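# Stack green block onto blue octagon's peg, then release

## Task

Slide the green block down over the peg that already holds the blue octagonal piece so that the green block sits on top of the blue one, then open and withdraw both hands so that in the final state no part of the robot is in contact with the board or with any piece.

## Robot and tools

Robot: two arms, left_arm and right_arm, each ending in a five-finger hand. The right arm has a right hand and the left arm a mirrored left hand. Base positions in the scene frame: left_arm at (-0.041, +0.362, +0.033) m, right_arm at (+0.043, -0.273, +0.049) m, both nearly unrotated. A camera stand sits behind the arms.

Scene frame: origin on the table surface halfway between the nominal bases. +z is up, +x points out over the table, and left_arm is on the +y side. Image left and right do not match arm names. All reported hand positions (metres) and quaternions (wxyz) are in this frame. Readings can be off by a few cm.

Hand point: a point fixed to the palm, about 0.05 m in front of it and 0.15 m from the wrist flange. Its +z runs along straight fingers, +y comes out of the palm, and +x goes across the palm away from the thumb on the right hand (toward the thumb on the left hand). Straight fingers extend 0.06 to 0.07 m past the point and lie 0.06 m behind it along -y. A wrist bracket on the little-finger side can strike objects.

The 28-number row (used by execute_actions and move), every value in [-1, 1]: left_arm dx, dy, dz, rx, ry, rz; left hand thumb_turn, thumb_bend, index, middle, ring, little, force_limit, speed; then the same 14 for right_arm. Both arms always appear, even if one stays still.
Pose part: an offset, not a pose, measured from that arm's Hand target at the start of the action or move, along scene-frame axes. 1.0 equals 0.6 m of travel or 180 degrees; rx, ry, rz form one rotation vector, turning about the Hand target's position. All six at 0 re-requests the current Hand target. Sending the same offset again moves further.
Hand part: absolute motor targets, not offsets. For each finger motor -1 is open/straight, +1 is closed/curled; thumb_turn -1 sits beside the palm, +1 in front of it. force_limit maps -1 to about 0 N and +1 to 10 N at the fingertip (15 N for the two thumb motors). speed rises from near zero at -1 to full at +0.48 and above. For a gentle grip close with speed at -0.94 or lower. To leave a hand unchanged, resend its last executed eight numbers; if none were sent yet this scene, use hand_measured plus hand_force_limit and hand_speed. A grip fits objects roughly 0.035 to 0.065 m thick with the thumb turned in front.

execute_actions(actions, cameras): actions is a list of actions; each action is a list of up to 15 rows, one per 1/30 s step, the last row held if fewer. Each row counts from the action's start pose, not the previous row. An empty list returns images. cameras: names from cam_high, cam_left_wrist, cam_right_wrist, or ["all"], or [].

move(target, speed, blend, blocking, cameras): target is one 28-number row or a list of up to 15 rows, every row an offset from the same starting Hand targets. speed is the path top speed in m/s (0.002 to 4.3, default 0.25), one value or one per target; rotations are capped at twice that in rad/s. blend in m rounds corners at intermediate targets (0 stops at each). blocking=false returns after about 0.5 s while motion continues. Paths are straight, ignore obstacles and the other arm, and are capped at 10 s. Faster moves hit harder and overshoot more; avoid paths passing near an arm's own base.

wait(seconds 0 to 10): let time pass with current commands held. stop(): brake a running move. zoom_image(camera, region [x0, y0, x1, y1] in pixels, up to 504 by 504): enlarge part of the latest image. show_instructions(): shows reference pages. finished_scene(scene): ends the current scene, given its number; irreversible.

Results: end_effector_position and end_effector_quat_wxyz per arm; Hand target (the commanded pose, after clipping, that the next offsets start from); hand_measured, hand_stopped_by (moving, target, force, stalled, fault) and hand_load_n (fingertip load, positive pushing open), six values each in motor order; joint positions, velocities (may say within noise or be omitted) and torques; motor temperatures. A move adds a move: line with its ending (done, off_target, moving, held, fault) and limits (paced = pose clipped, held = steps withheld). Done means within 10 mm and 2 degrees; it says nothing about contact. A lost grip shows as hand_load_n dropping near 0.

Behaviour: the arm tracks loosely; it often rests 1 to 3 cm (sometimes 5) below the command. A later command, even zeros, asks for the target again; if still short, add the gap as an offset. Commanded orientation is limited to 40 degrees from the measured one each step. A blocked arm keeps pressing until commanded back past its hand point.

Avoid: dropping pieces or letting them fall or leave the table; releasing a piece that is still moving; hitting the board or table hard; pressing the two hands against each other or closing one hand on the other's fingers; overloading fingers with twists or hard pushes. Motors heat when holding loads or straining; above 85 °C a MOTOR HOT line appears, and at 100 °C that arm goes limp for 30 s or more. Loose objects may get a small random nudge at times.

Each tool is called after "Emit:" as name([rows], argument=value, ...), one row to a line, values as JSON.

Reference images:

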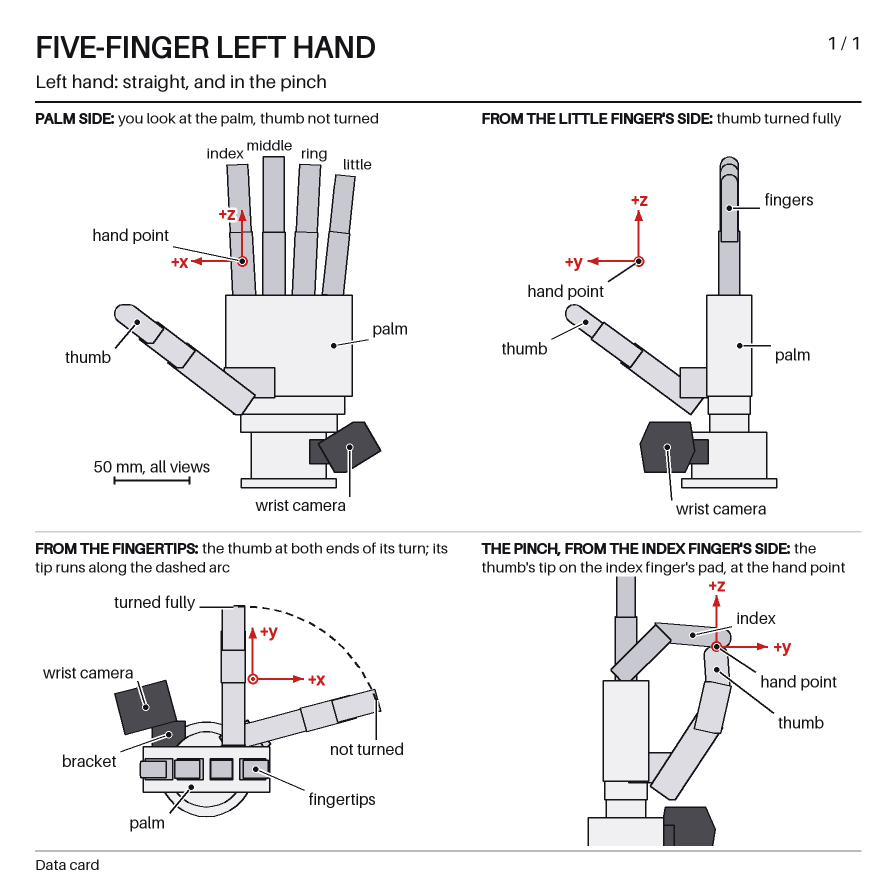

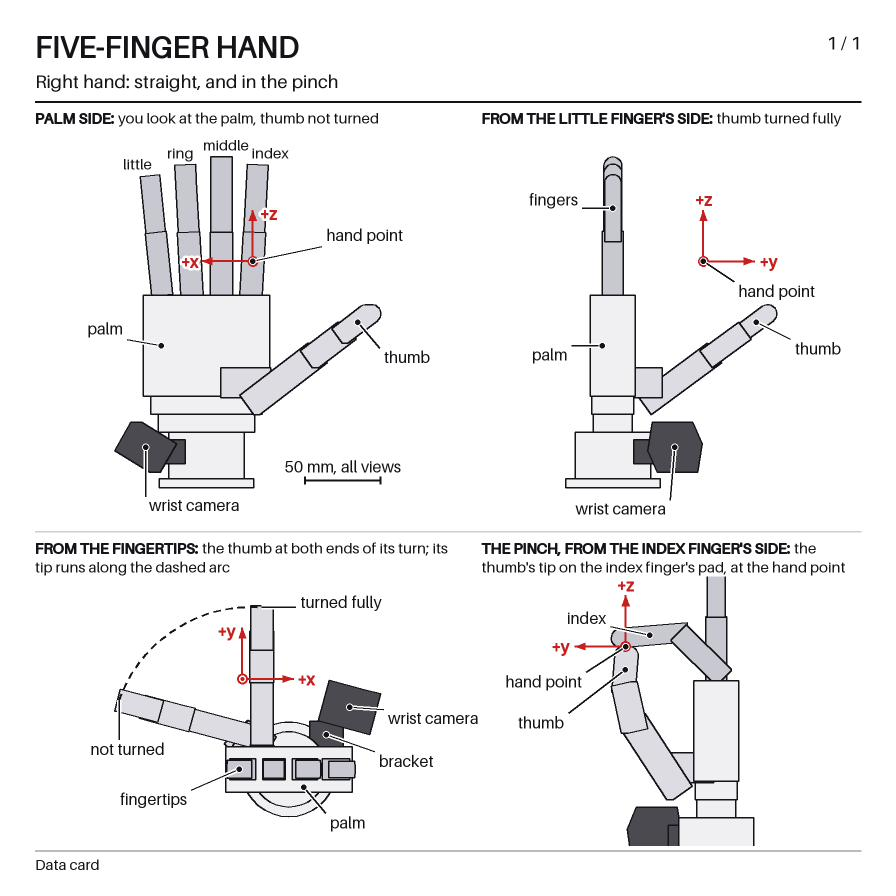

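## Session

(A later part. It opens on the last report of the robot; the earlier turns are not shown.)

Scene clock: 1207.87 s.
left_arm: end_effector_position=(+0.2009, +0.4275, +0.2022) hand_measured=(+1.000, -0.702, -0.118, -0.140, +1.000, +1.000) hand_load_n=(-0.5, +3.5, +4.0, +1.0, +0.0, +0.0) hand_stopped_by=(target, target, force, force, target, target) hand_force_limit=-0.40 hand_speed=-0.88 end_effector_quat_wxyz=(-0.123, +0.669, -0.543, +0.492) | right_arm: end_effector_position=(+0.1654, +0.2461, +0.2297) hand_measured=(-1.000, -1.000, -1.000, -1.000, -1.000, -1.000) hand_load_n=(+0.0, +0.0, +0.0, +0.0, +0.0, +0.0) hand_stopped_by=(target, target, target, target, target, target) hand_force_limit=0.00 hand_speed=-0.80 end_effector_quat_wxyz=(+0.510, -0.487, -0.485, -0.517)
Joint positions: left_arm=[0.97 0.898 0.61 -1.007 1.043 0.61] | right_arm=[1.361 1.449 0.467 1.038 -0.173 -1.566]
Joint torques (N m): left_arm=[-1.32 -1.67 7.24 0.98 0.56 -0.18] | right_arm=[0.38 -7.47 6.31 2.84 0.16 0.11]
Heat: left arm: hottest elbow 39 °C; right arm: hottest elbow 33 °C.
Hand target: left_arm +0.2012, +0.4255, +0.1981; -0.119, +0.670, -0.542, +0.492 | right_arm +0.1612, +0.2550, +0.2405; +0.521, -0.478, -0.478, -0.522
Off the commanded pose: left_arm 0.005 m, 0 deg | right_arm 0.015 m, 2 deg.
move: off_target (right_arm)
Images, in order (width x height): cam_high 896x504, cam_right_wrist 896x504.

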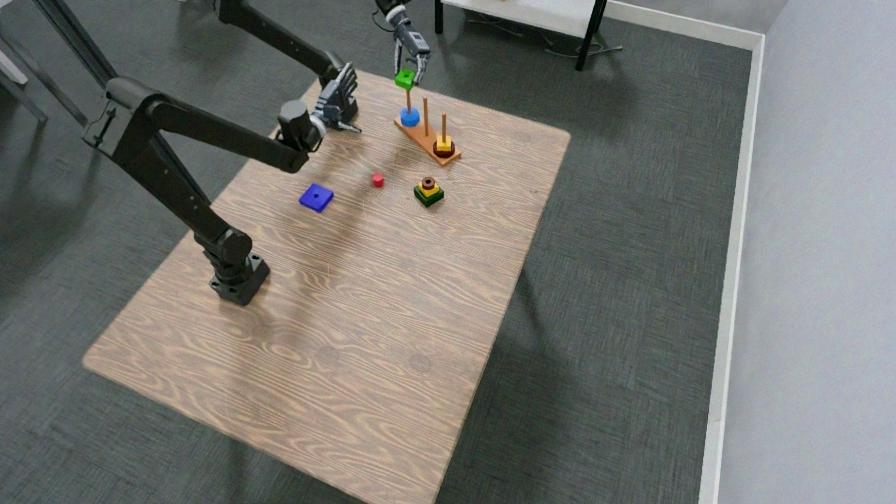

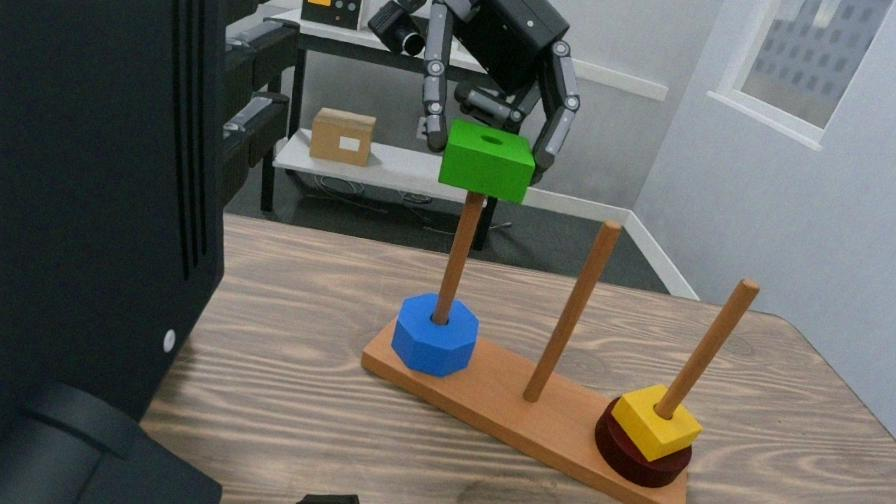

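Emit:
move(target=[0,0,-0.033,0,0,0,1,-0.7,0.1,0.1,1,1,-0.4,-0.88,0,0,0,0,0,0,-1,-1,-1,-1,-1,-1,0,-0.8], speed=0.05, cameras=["all"])

Emit:
zoom_image(camera="cam_high", region=[385, 60, 435, 100])

Emit:
zoom_image(camera="cam_right_wrist", region=[400, 80, 560, 280])

Scene clock: 1225.93 s.
left_arm: end_effector_position=(+0.2009, +0.4275, +0.1837) hand_measured=(+1.000, -0.702, -0.118, -0.140, +1.000, +1.000) hand_load_n=(-1.0, +3.5, +4.0, +1.0, +0.0, +0.0) hand_stopped_by=(target, target, force, force, target, target) hand_force_limit=-0.40 hand_speed=-0.88 end_effector_quat_wxyz=(-0.126, +0.668, -0.544, +0.492) | right_arm: end_effector_position=(+0.1654, +0.2461, +0.2297) hand_measured=(-1.000, -1.000, -1.000, -1.000, -1.000, -1.000) hand_load_n=(+0.0, +0.0, +0.0, +0.0, +0.0, +0.0) hand_stopped_by=(target, target, target, target, target, target) hand_force_limit=0.00 hand_speed=-0.80 end_effector_quat_wxyz=(+0.510, -0.487, -0.485, -0.517)
Joint positions: left_arm=[0.97 0.915 0.567 -0.941 1.043 0.61] | right_arm=[1.361 1.449 0.467 1.038 -0.173 -1.566]
Joint torques (N m): left_arm=[-1.49 -1.2 7.05 0.98 0.59 -0.21] | right_arm=[0.38 -7.41 6.31 2.84 0.16 0.11]
Heat: left arm: hottest elbow 39 °C; right arm: hottest elbow 33 °C.
Hand target: left_arm +0.2012, +0.4255, +0.1783; -0.119, +0.670, -0.542, +0.492 | right_arm +0.1612, +0.2550, +0.2405; +0.521, -0.478, -0.478, -0.522
Off the commanded pose: left_arm 0.006 m, 1 deg | right_arm 0.015 m, 2 deg.
move: off_target (right_arm)

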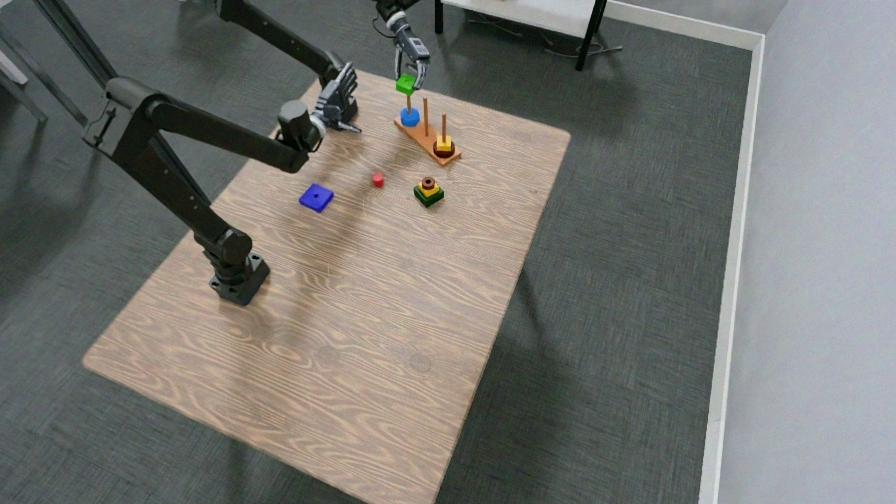

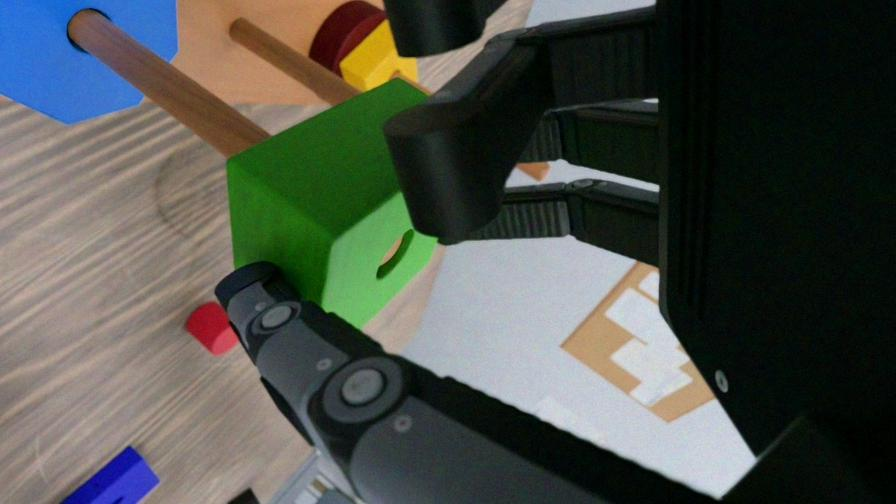

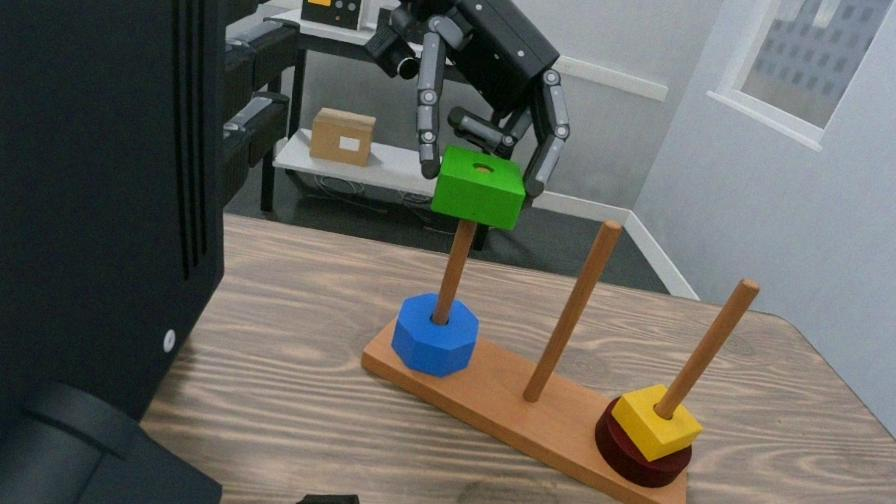

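Scaled by 10.080 from the camera's 896x504 image, which has a finer 1280x720 frame.

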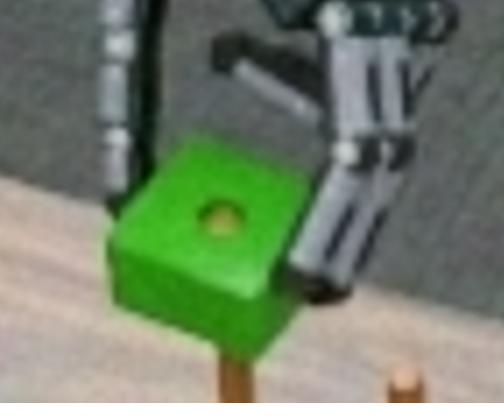

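Scaled by 2.520 from the camera's 896x504 image, which has a finer 1280x720 frame.

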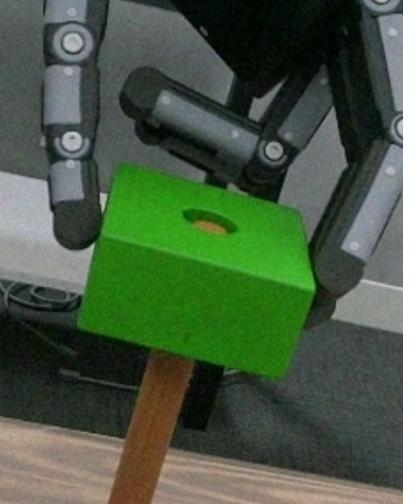

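Emit:
move(target=[0,0,-0.05,0,0,0,1,-0.7,0.1,0.1,1,1,-0.4,-0.88,0,0,0,0,0,0,-1,-1,-1,-1,-1,-1,0,-0.8], speed=0.06, cameras=["all"])

Emit:
zoom_image(camera="cam_right_wrist", region=[380, 120, 560, 345])

Scene clock: 1234.30 s.
left_arm: end_effector_position=(+0.2013, +0.4281, +0.1536) hand_measured=(+1.000, -0.702, -0.118, -0.140, +1.000, +1.000) hand_load_n=(-0.5, +3.5, +4.0, +0.5, +0.5, +0.0) hand_stopped_by=(target, target, force, force, target, target) hand_force_limit=-0.40 hand_speed=-0.88 end_effector_quat_wxyz=(-0.126, +0.668, -0.544, +0.492) | right_arm: end_effector_position=(+0.1654, +0.2461, +0.2297) hand_measured=(-1.000, -1.000, -1.000, -1.000, -1.000, -1.000) hand_load_n=(+0.0, +0.5, +0.0, +0.0, +0.0, +0.0) hand_stopped_by=(target, target, target, target, target, target) hand_force_limit=0.00 hand_speed=-0.80 end_effector_quat_wxyz=(+0.510, -0.487, -0.485, -0.517)
Joint positions: left_arm=[0.97 0.964 0.507 -0.831 1.043 0.61] | right_arm=[1.361 1.449 0.467 1.038 -0.173 -1.566]
Joint torques (N m): left_arm=[-1.38 -1.38 6.72 0.99 0.59 -0.18] | right_arm=[0.38 -7.47 6.31 2.84 0.16 0.11]
Heat: left arm: hottest elbow 39 °C; right arm: hottest elbow 33 °C.
Hand target: left_arm +0.2012, +0.4255, +0.1483; -0.119, +0.670, -0.542, +0.492 | right_arm +0.1612, +0.2550, +0.2405; +0.521, -0.478, -0.478, -0.522
Off the commanded pose: left_arm 0.006 m, 1 deg | right_arm 0.015 m, 2 deg.
move: off_target (right_arm)

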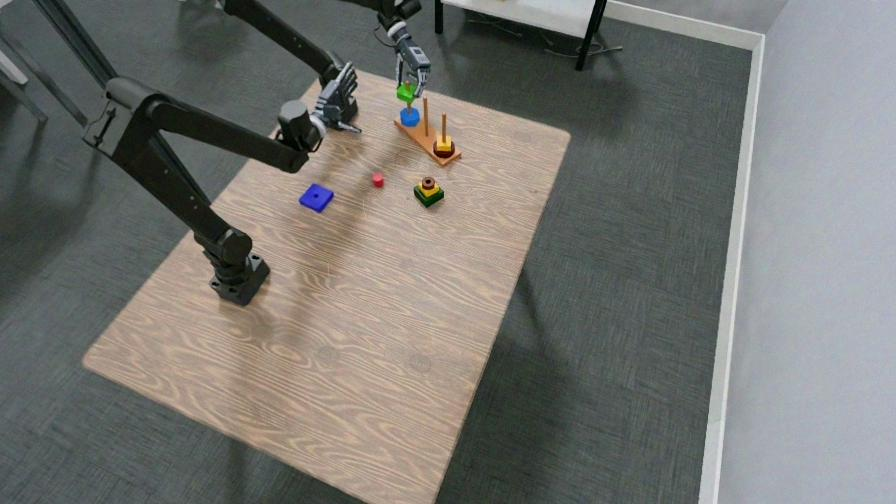

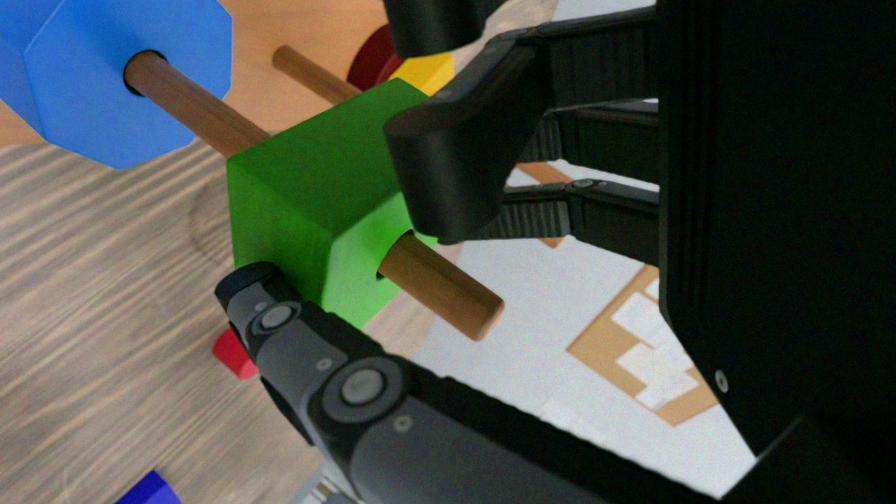

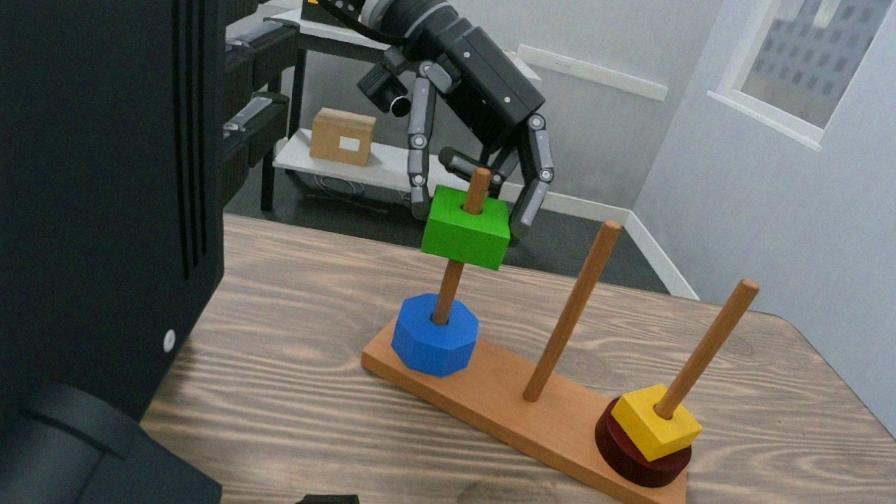

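Scaled by 2.240 from the camera's 896x504 image, which has a finer 1280x720 frame.

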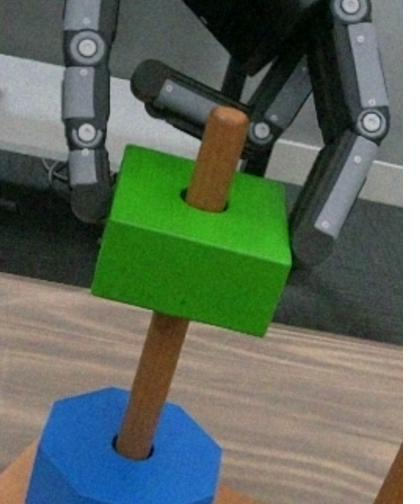

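Emit:
move(target=[0.0017,0.0017,-0.05,0,0,0,1,-0.7,0.1,0.1,1,1,-0.4,-0.88,0,0,0,0,0,0,-1,-1,-1,-1,-1,-1,0,-0.8], speed=0.06, cameras=["all"])

Emit:
zoom_image(camera="cam_right_wrist", region=[380, 160, 540, 385])

Scene clock: 1243.67 s.
left_arm: end_effector_position=(+0.2022, +0.4290, +0.1230) hand_measured=(+1.000, -0.702, -0.118, -0.140, +1.000, +1.000) hand_load_n=(-0.5, +3.5, +4.0, +0.5, +0.0, +0.0) hand_stopped_by=(target, target, force, force, target, target) hand_force_limit=-0.40 hand_speed=-0.88 end_effector_quat_wxyz=(-0.125, +0.668, -0.544, +0.492) | right_arm: end_effector_position=(+0.1654, +0.2461, +0.2297) hand_measured=(-1.000, -1.000, -1.000, -1.000, -1.000, -1.000) hand_load_n=(+0.0, +0.0, +0.0, +0.0, +0.0, +0.0) hand_stopped_by=(target, target, target, target, target, target) hand_force_limit=0.00 hand_speed=-0.80 end_effector_quat_wxyz=(+0.510, -0.487, -0.485, -0.517)
Joint positions: left_arm=[0.969 1.035 0.454 -0.709 1.043 0.609] | right_arm=[1.361 1.449 0.467 1.038 -0.173 -1.566]
Joint torques (N m): left_arm=[-1.55 -1.73 6.32 1.16 0.56 -0.24] | right_arm=[0.38 -7.47 6.31 2.84 0.16 0.11]
Heat: left arm: hottest elbow 38 °C; right arm: hottest elbow 33 °C.
Hand target: left_arm +0.2023, +0.4265, +0.1183; -0.119, +0.670, -0.543, +0.492 | right_arm +0.1612, +0.2550, +0.2405; +0.521, -0.478, -0.478, -0.522
Off the commanded pose: left_arm 0.005 m, 1 deg | right_arm 0.015 m, 2 deg.
move: off_target (right_arm)

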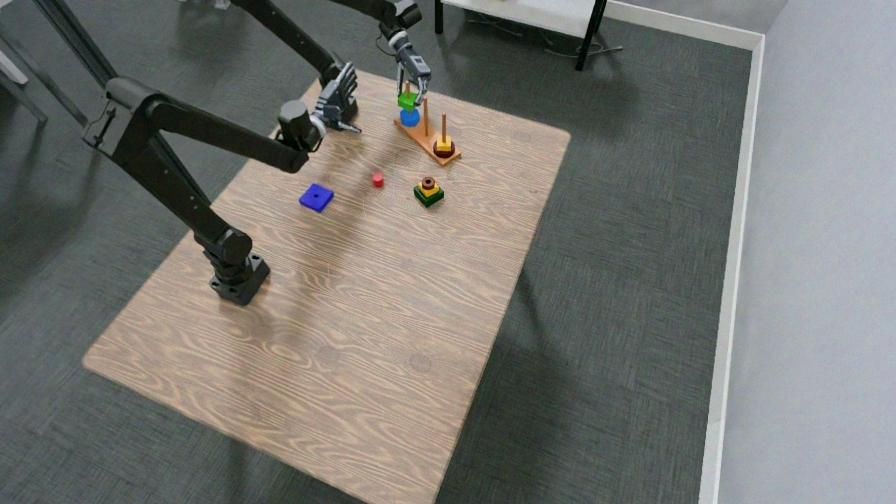

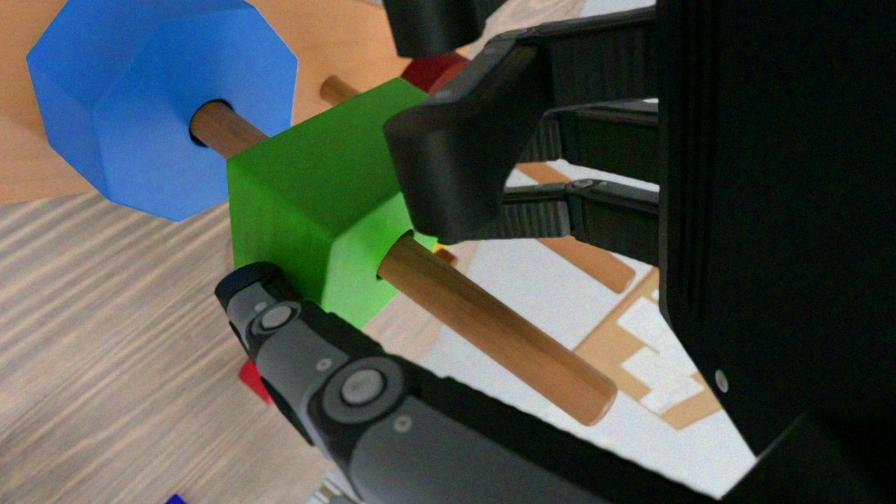

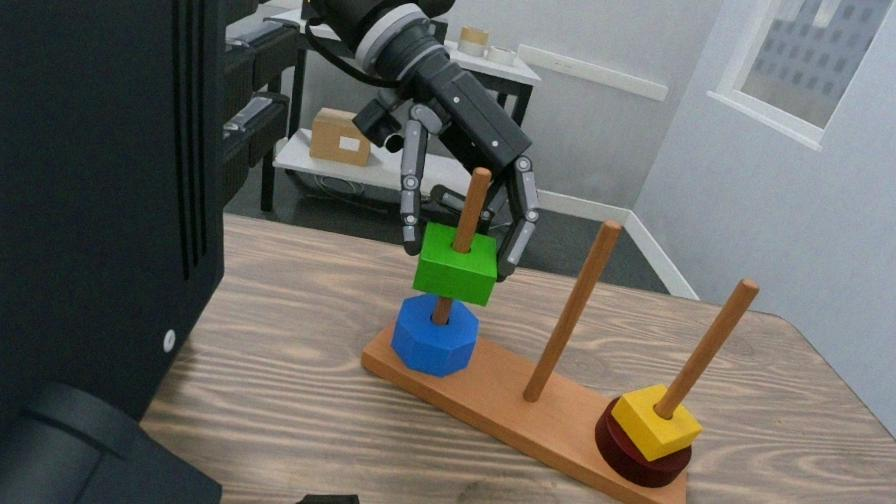

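Scaled by 2.240 from the camera's 896x504 image, which has a finer 1280x720 frame.

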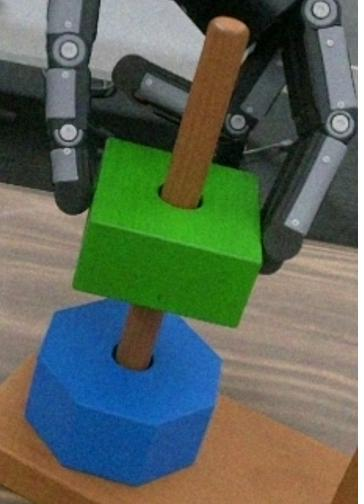

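Emit:
move(target=[0,0,-0.035,0,0,0,1,-0.7,0.1,0.1,1,1,-0.4,-0.88,0,0,0,0,0,0,-1,-1,-1,-1,-1,-1,0,-0.8], speed=0.05, cameras=["cam_left_wrist","cam_right_wrist"])

Emit:
zoom_image(camera="cam_right_wrist", region=[380, 160, 540, 385])

Scene clock: 1253.70 s.
left_arm: end_effector_position=(+0.2026, +0.4297, +0.1022) hand_measured=(+1.000, -0.702, -0.118, -0.140, +1.000, +1.000) hand_load_n=(-0.5, +3.5, +4.0, +1.0, +0.0, +0.0) hand_stopped_by=(target, target, force, force, target, target) hand_force_limit=-0.40 hand_speed=-0.88 end_effector_quat_wxyz=(-0.125, +0.668, -0.544, +0.492) | right_arm: end_effector_position=(+0.1654, +0.2461, +0.2297) hand_measured=(-1.000, -1.000, -1.000, -1.000, -1.000, -1.000) hand_load_n=(+0.0, +0.0, +0.0, +0.0, +0.0, +0.0) hand_stopped_by=(target, target, target, target, target, target) hand_force_limit=0.00 hand_speed=-0.80 end_effector_quat_wxyz=(+0.510, -0.487, -0.485, -0.517)
Joint positions: left_arm=[0.969 1.092 0.421 -0.618 1.042 0.608] | right_arm=[1.361 1.449 0.467 1.038 -0.173 -1.566]
Joint torques (N m): left_arm=[-1.26 -2.2 5.76 1.03 0.59 -0.26] | right_arm=[0.38 -7.47 6.31 2.84 0.17 0.11]
Heat: left arm: hottest elbow 38 °C; right arm: hottest elbow 33 °C.
Hand target: left_arm +0.2023, +0.4265, +0.0973; -0.119, +0.670, -0.543, +0.492 | right_arm +0.1612, +0.2550, +0.2405; +0.521, -0.478, -0.478, -0.522
Off the commanded pose: left_arm 0.006 m, 1 deg | right_arm 0.015 m, 2 deg.
move: off_target (right_arm)
Images, in order (width x height): cam_left_wrist 896x504, cam_right_wrist 896x504.

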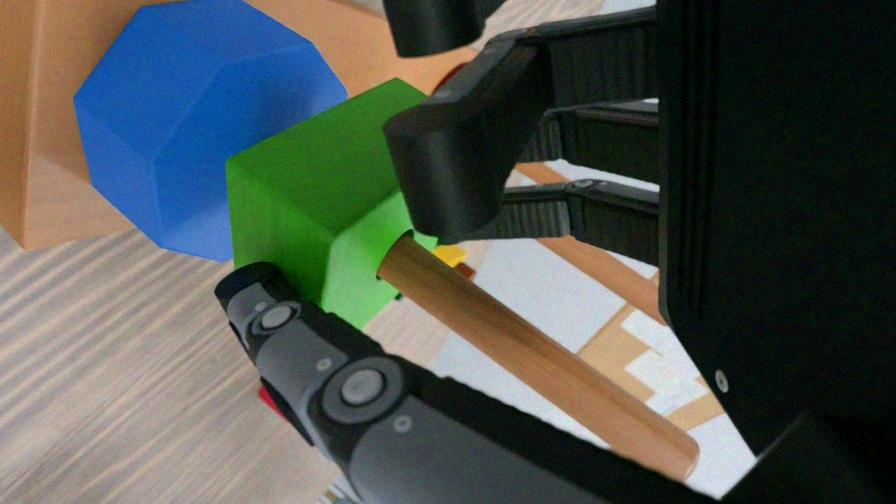

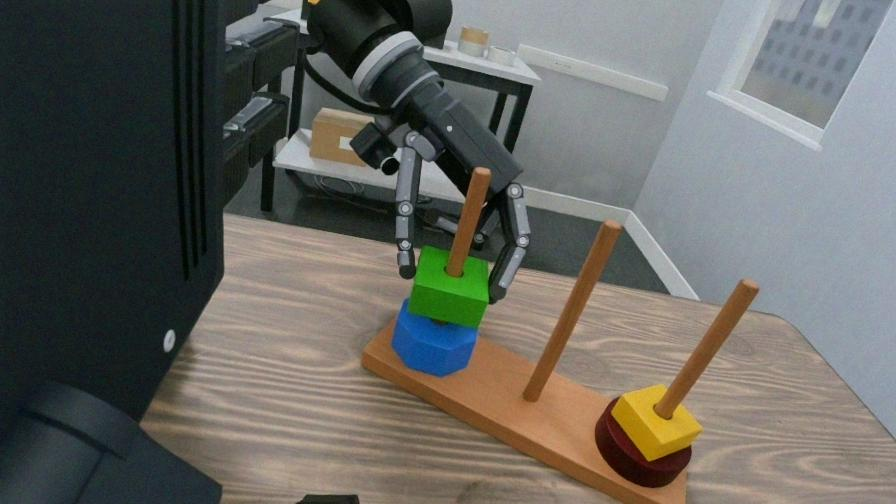

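Scaled by 2.240 from the camera's 896x504 image, which has a finer 1280x720 frame.

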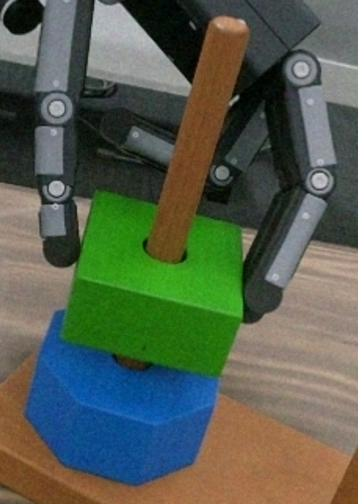

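Emit:
move(target=[0,0,-0.0117,0,0,0,1,-0.7,0.1,0.1,1,1,-0.4,-0.88,0,0,0,0,0,0,-1,-1,-1,-1,-1,-1,0,-0.8], speed=0.04, cameras=["cam_left_wrist","cam_right_wrist"])

Emit:
zoom_image(camera="cam_right_wrist", region=[380, 220, 500, 390])

Scene clock: 1263.47 s.
left_arm: end_effector_position=(+0.2027, +0.4298, +0.0948) hand_measured=(+1.000, -0.702, -0.118, -0.140, +1.000, +1.000) hand_load_n=(-0.5, +4.0, +4.0, +0.5, +0.0, +0.0) hand_stopped_by=(target, target, force, force, target, target) hand_force_limit=-0.40 hand_speed=-0.88 end_effector_quat_wxyz=(-0.125, +0.668, -0.544, +0.492) | right_arm: end_effector_position=(+0.1654, +0.2461, +0.2297) hand_measured=(-1.000, -1.000, -1.000, -1.000, -1.000, -1.000) hand_load_n=(+0.0, +0.0, +0.0, +0.0, +0.0, +0.0) hand_stopped_by=(target, target, target, target, target, target) hand_force_limit=0.00 hand_speed=-0.80 end_effector_quat_wxyz=(+0.510, -0.487, -0.485, -0.517)
Joint positions: left_arm=[0.969 1.114 0.41 -0.584 1.042 0.608] | right_arm=[1.361 1.449 0.467 1.038 -0.173 -1.566]
Joint torques (N m): left_arm=[-0.85 -2.08 5.5 0.76 0.57 -0.22] | right_arm=[0.38 -7.47 6.31 2.84 0.17 0.1]
Heat: left arm: hottest elbow 38 °C; right arm: hottest elbow 33 °C.
Hand target: left_arm +0.2022, +0.4264, +0.0902; -0.118, +0.670, -0.543, +0.492 | right_arm +0.1612, +0.2550, +0.2405; +0.521, -0.478, -0.478, -0.522
Off the commanded pose: left_arm 0.006 m, 1 deg | right_arm 0.015 m, 2 deg.
move: off_target (right_arm)
Images, in order (width x height): cam_left_wrist 896x504, cam_right_wrist 896x504.

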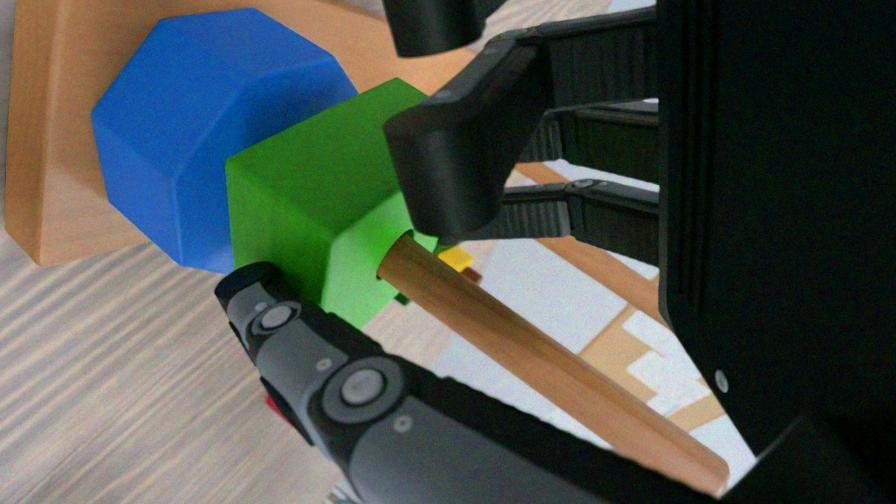

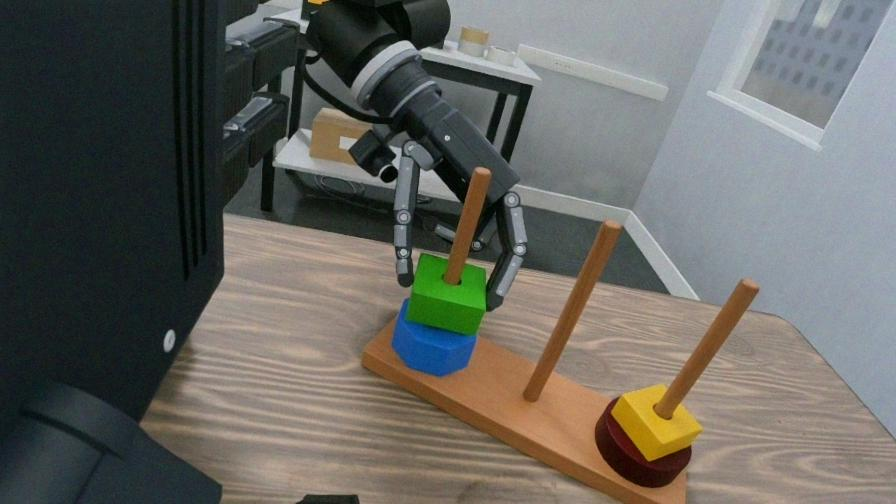

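Scaled by 2.965 from the camera's 896x504 image, which has a finer 1280x720 frame.

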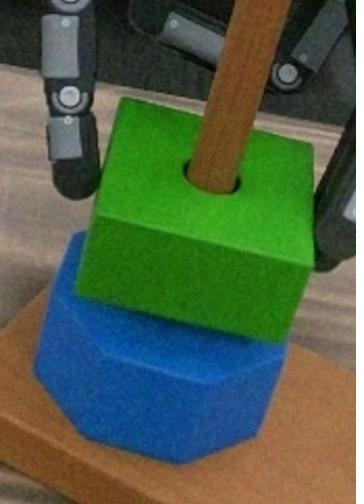

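Emit:
move(target=[0,0,-0.0117,0,0,0,1,-0.7,0.1,0.1,1,1,-0.4,-0.88,0,0,0,0,0,0,-1,-1,-1,-1,-1,-1,0,-0.8], speed=0.04, cameras=["cam_left_wrist","cam_right_wrist"])

Emit:
zoom_image(camera="cam_right_wrist", region=[380, 220, 500, 390])

Scene clock: 1278.03 s.
left_arm: end_effector_position=(+0.2029, +0.4300, +0.0878) hand_measured=(+1.000, -0.702, -0.118, -0.140, +1.000, +1.000) hand_load_n=(-0.5, +4.0, +4.0, +0.5, +0.0, +0.0) hand_stopped_by=(target, target, force, force, target, target) hand_force_limit=-0.40 hand_speed=-0.88 end_effector_quat_wxyz=(-0.126, +0.668, -0.544, +0.492) | right_arm: end_effector_position=(+0.1654, +0.2461, +0.2297) hand_measured=(-1.000, -1.000, -1.000, -1.000, -1.000, -1.000) hand_load_n=(+0.0, +0.0, -0.5, +0.0, +0.0, +0.0) hand_stopped_by=(target, target, target, target, target, target) hand_force_limit=0.00 hand_speed=-0.80 end_effector_quat_wxyz=(+0.510, -0.487, -0.485, -0.517)
Joint positions: left_arm=[0.969 1.136 0.4 -0.551 1.042 0.608] | right_arm=[1.361 1.449 0.467 1.038 -0.173 -1.566]
Joint torques (N m): left_arm=[-1.49 -2.2 5.38 0.8 0.56 -0.22] | right_arm=[0.38 -7.47 6.31 2.85 0.16 0.11]
Heat: left arm: hottest elbow 38 °C; right arm: hottest elbow 33 °C.
Hand target: left_arm +0.2023, +0.4265, +0.0832; -0.119, +0.670, -0.543, +0.492 | right_arm +0.1612, +0.2550, +0.2405; +0.521, -0.478, -0.478, -0.522
Off the commanded pose: left_arm 0.006 m, 1 deg | right_arm 0.015 m, 2 deg.
move: off_target (right_arm)
Images, in order (width x height): cam_left_wrist 896x504, cam_right_wrist 896x504.

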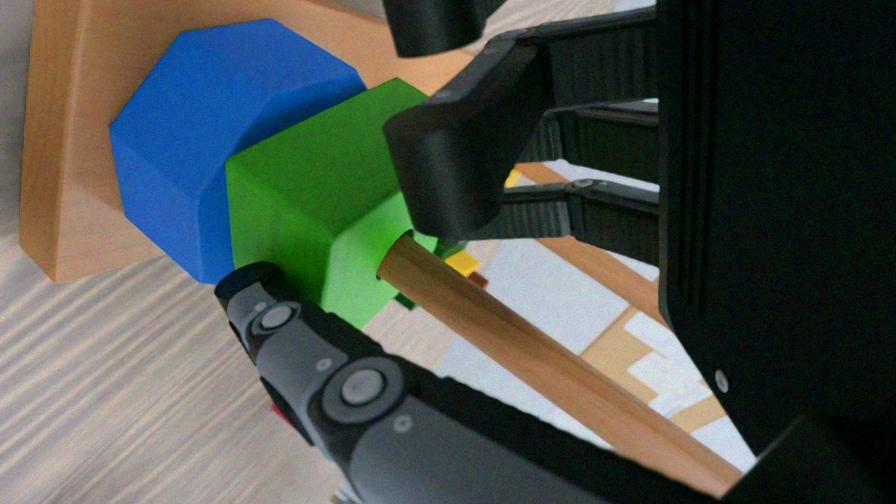

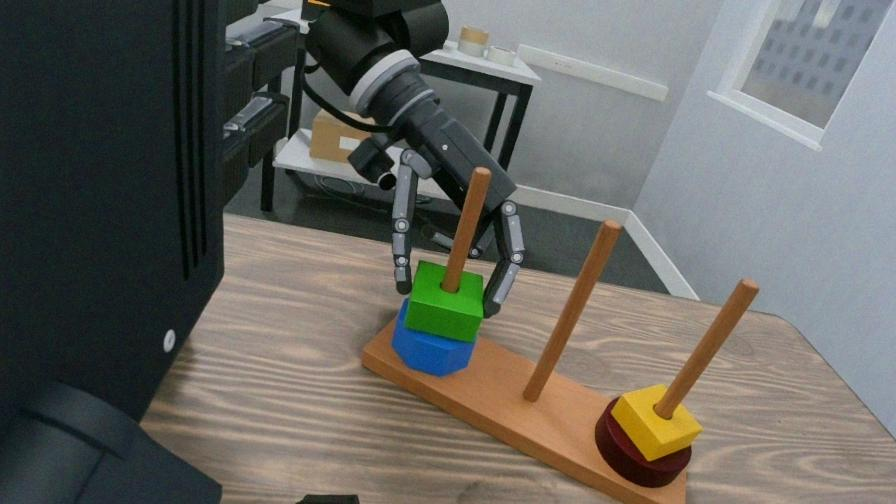

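Scaled by 2.965 from the camera's 896x504 image, which has a finer 1280x720 frame.

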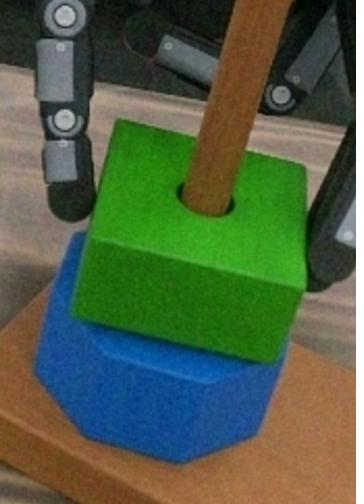

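Emit:
move(target=[0,0,-0.0108,0,0,0,1,-0.7,0.1,0.1,1,1,-0.4,-0.88,0,0,0,0,0,0,-1,-1,-1,-1,-1,-1,0,-0.8], speed=0.03, cameras=["cam_left_wrist","cam_right_wrist"])

Emit:
zoom_image(camera="cam_right_wrist", region=[380, 220, 500, 390])

Scene clock: 1286.60 s.
left_arm: end_effector_position=(+0.2036, +0.4304, +0.0837) hand_measured=(+1.000, -0.702, -0.118, -0.140, +1.000, +1.000) hand_load_n=(-0.5, +4.0, +3.5, +0.0, +0.0, +0.0) hand_stopped_by=(target, target, force, force, target, target) hand_force_limit=-0.40 hand_speed=-0.88 end_effector_quat_wxyz=(-0.124, +0.669, -0.542, +0.493) | right_arm: end_effector_position=(+0.1654, +0.2461, +0.2297) hand_measured=(-1.000, -1.000, -1.000, -1.000, -1.000, -1.000) hand_load_n=(+0.0, +0.0, +0.0, +0.0, +0.0, +0.0) hand_stopped_by=(target, target, target, target, target, target) hand_force_limit=0.00 hand_speed=-0.80 end_effector_quat_wxyz=(+0.510, -0.487, -0.485, -0.517)
Joint positions: left_arm=[0.969 1.154 0.395 -0.527 1.044 0.601] | right_arm=[1.361 1.449 0.467 1.038 -0.173 -1.566]
Joint torques (N m): left_arm=[-1.38 -1.85 5.14 1.21 0.53 -0.07] | right_arm=[0.38 -7.47 6.31 2.85 0.16 0.11]
Heat: left arm: hottest elbow 37 °C; right arm: hottest elbow 33 °C.
Hand target: left_arm +0.2023, +0.4265, +0.0768; -0.119, +0.670, -0.543, +0.492 | right_arm +0.1612, +0.2550, +0.2405; +0.521, -0.478, -0.478, -0.522
Off the commanded pose: left_arm 0.008 m, 1 deg | right_arm 0.015 m, 2 deg.
move: off_target (right_arm)
Images, in order (width x height): cam_left_wrist 896x504, cam_right_wrist 896x504.

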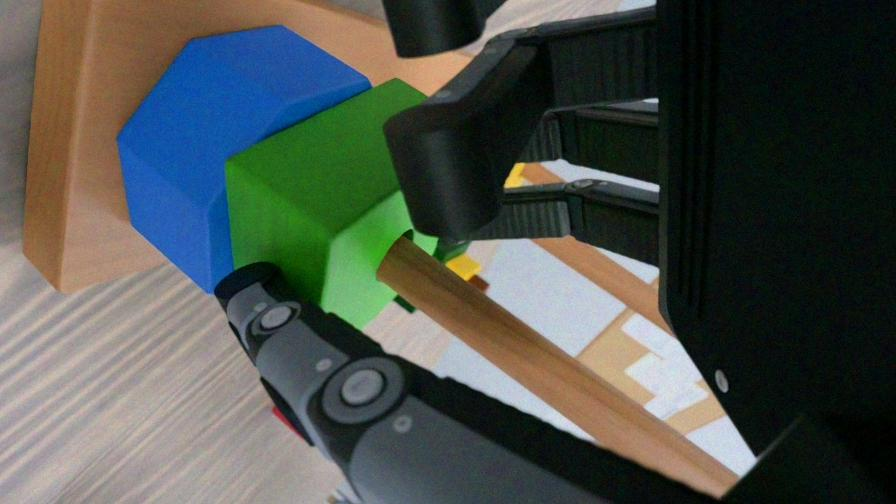

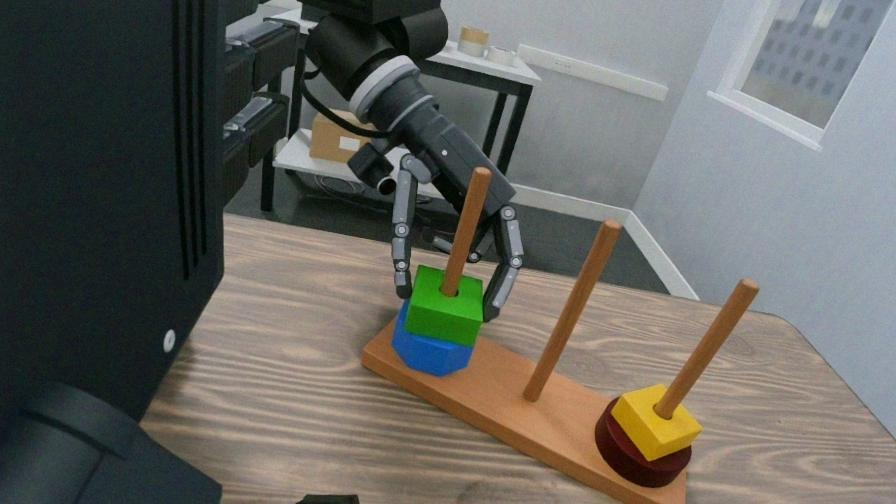

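Scaled by 2.965 from the camera's 896x504 image, which has a finer 1280x720 frame.

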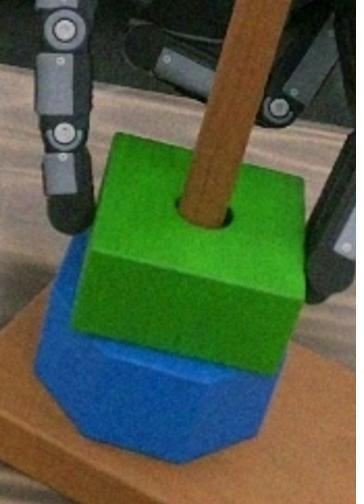

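Emit:
move(target=[0,0,0.003,0,0,0,1,-0.98,-0.45,-0.45,1,1,-0.4,-0.75,0,0,0,0,0,0,-1,-1,-1,-1,-1,-1,0,-0.8], speed=0.03, cameras=["all"])

Emit:
zoom_image(camera="cam_right_wrist", region=[360, 150, 530, 390])

Scene clock: 1297.83 s.
left_arm: end_effector_position=(+0.2039, +0.4308, +0.0835) hand_measured=(+1.000, -0.980, -0.450, -0.450, +1.000, +1.000) hand_load_n=(+0.0, +0.0, +0.0, +0.0, +0.0, +0.0) hand_stopped_by=(target, target, target, target, target, target) hand_force_limit=-0.40 hand_speed=-0.75 end_effector_quat_wxyz=(-0.125, +0.669, -0.542, +0.493) | right_arm: end_effector_position=(+0.1654, +0.2461, +0.2297) hand_measured=(-1.000, -1.000, -1.000, -1.000, -1.000, -1.000) hand_load_n=(+0.0, +0.0, +0.0, +0.0, +0.0, +0.0) hand_stopped_by=(target, target, target, target, target, target) hand_force_limit=0.00 hand_speed=-0.80 end_effector_quat_wxyz=(+0.510, -0.487, -0.485, -0.517)
Joint positions: left_arm=[0.969 1.155 0.395 -0.524 1.043 0.601] | right_arm=[1.361 1.449 0.467 1.038 -0.173 -1.566]
Joint torques (N m): left_arm=[-1.38 -2.32 5.3 0.76 0.54 -0.11] | right_arm=[0.38 -7.41 6.31 2.84 0.16 0.11]
Heat: left arm: hottest elbow 36 °C; right arm: hottest elbow 33 °C.
Hand target: left_arm +0.2023, +0.4265, +0.0786; -0.119, +0.670, -0.543, +0.492 | right_arm +0.1612, +0.2550, +0.2405; +0.521, -0.478, -0.478, -0.522
Off the commanded pose: left_arm 0.007 m, 1 deg | right_arm 0.015 m, 2 deg.
move: off_target (right_arm)

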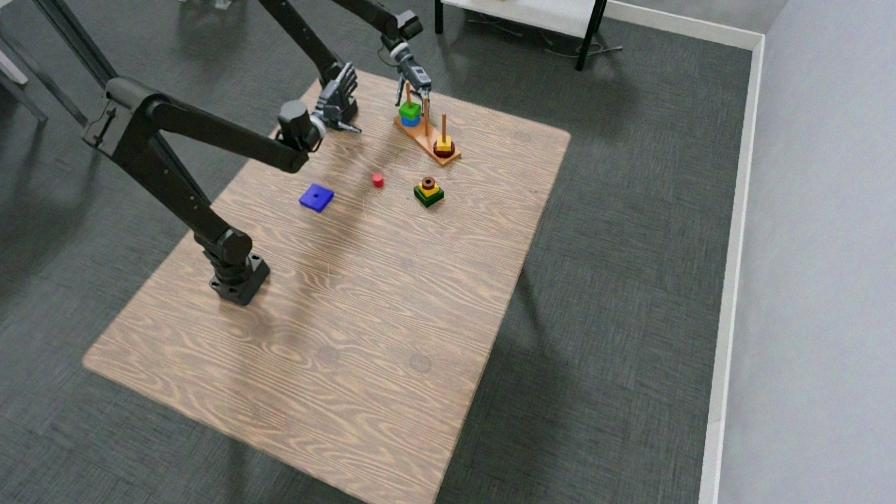

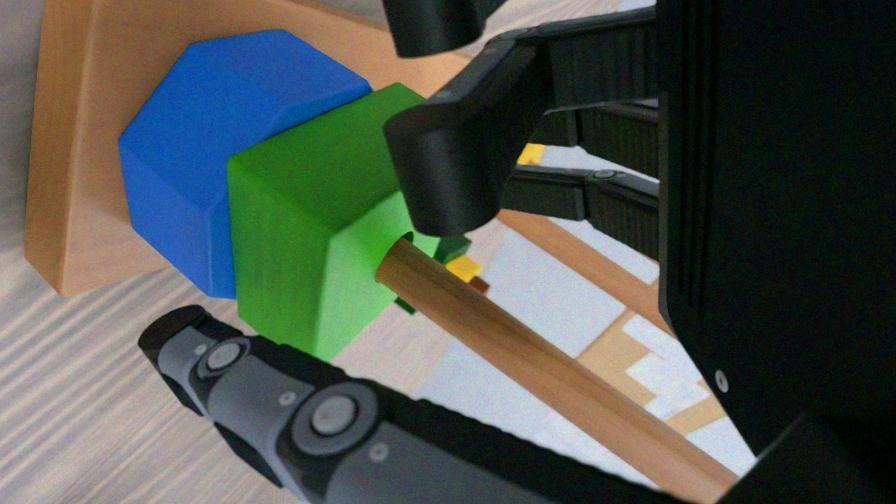

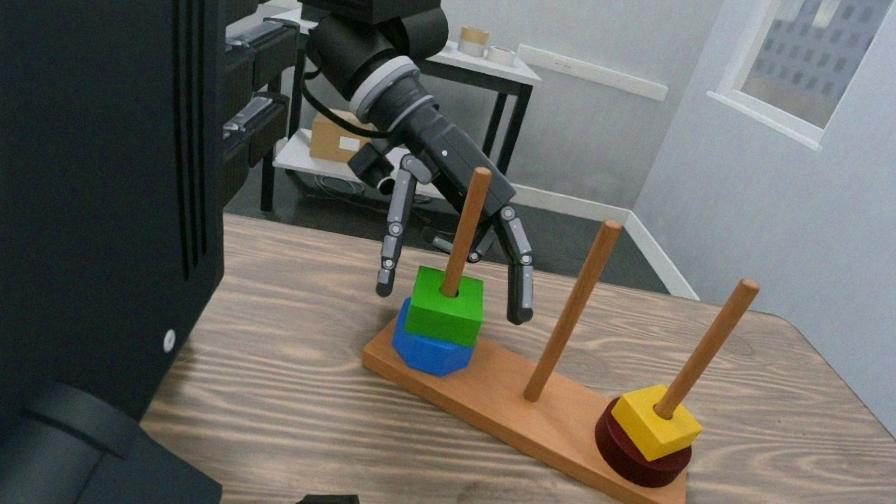

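Scaled by 2.100 from the camera's 896x504 image, which has a finer 1280x720 frame.

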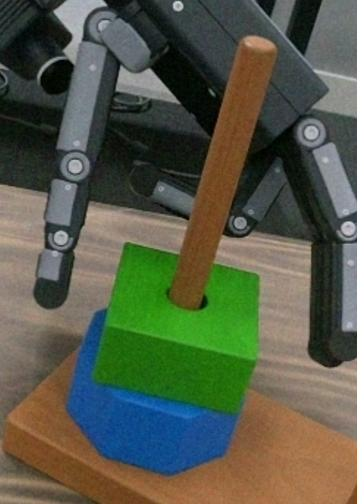

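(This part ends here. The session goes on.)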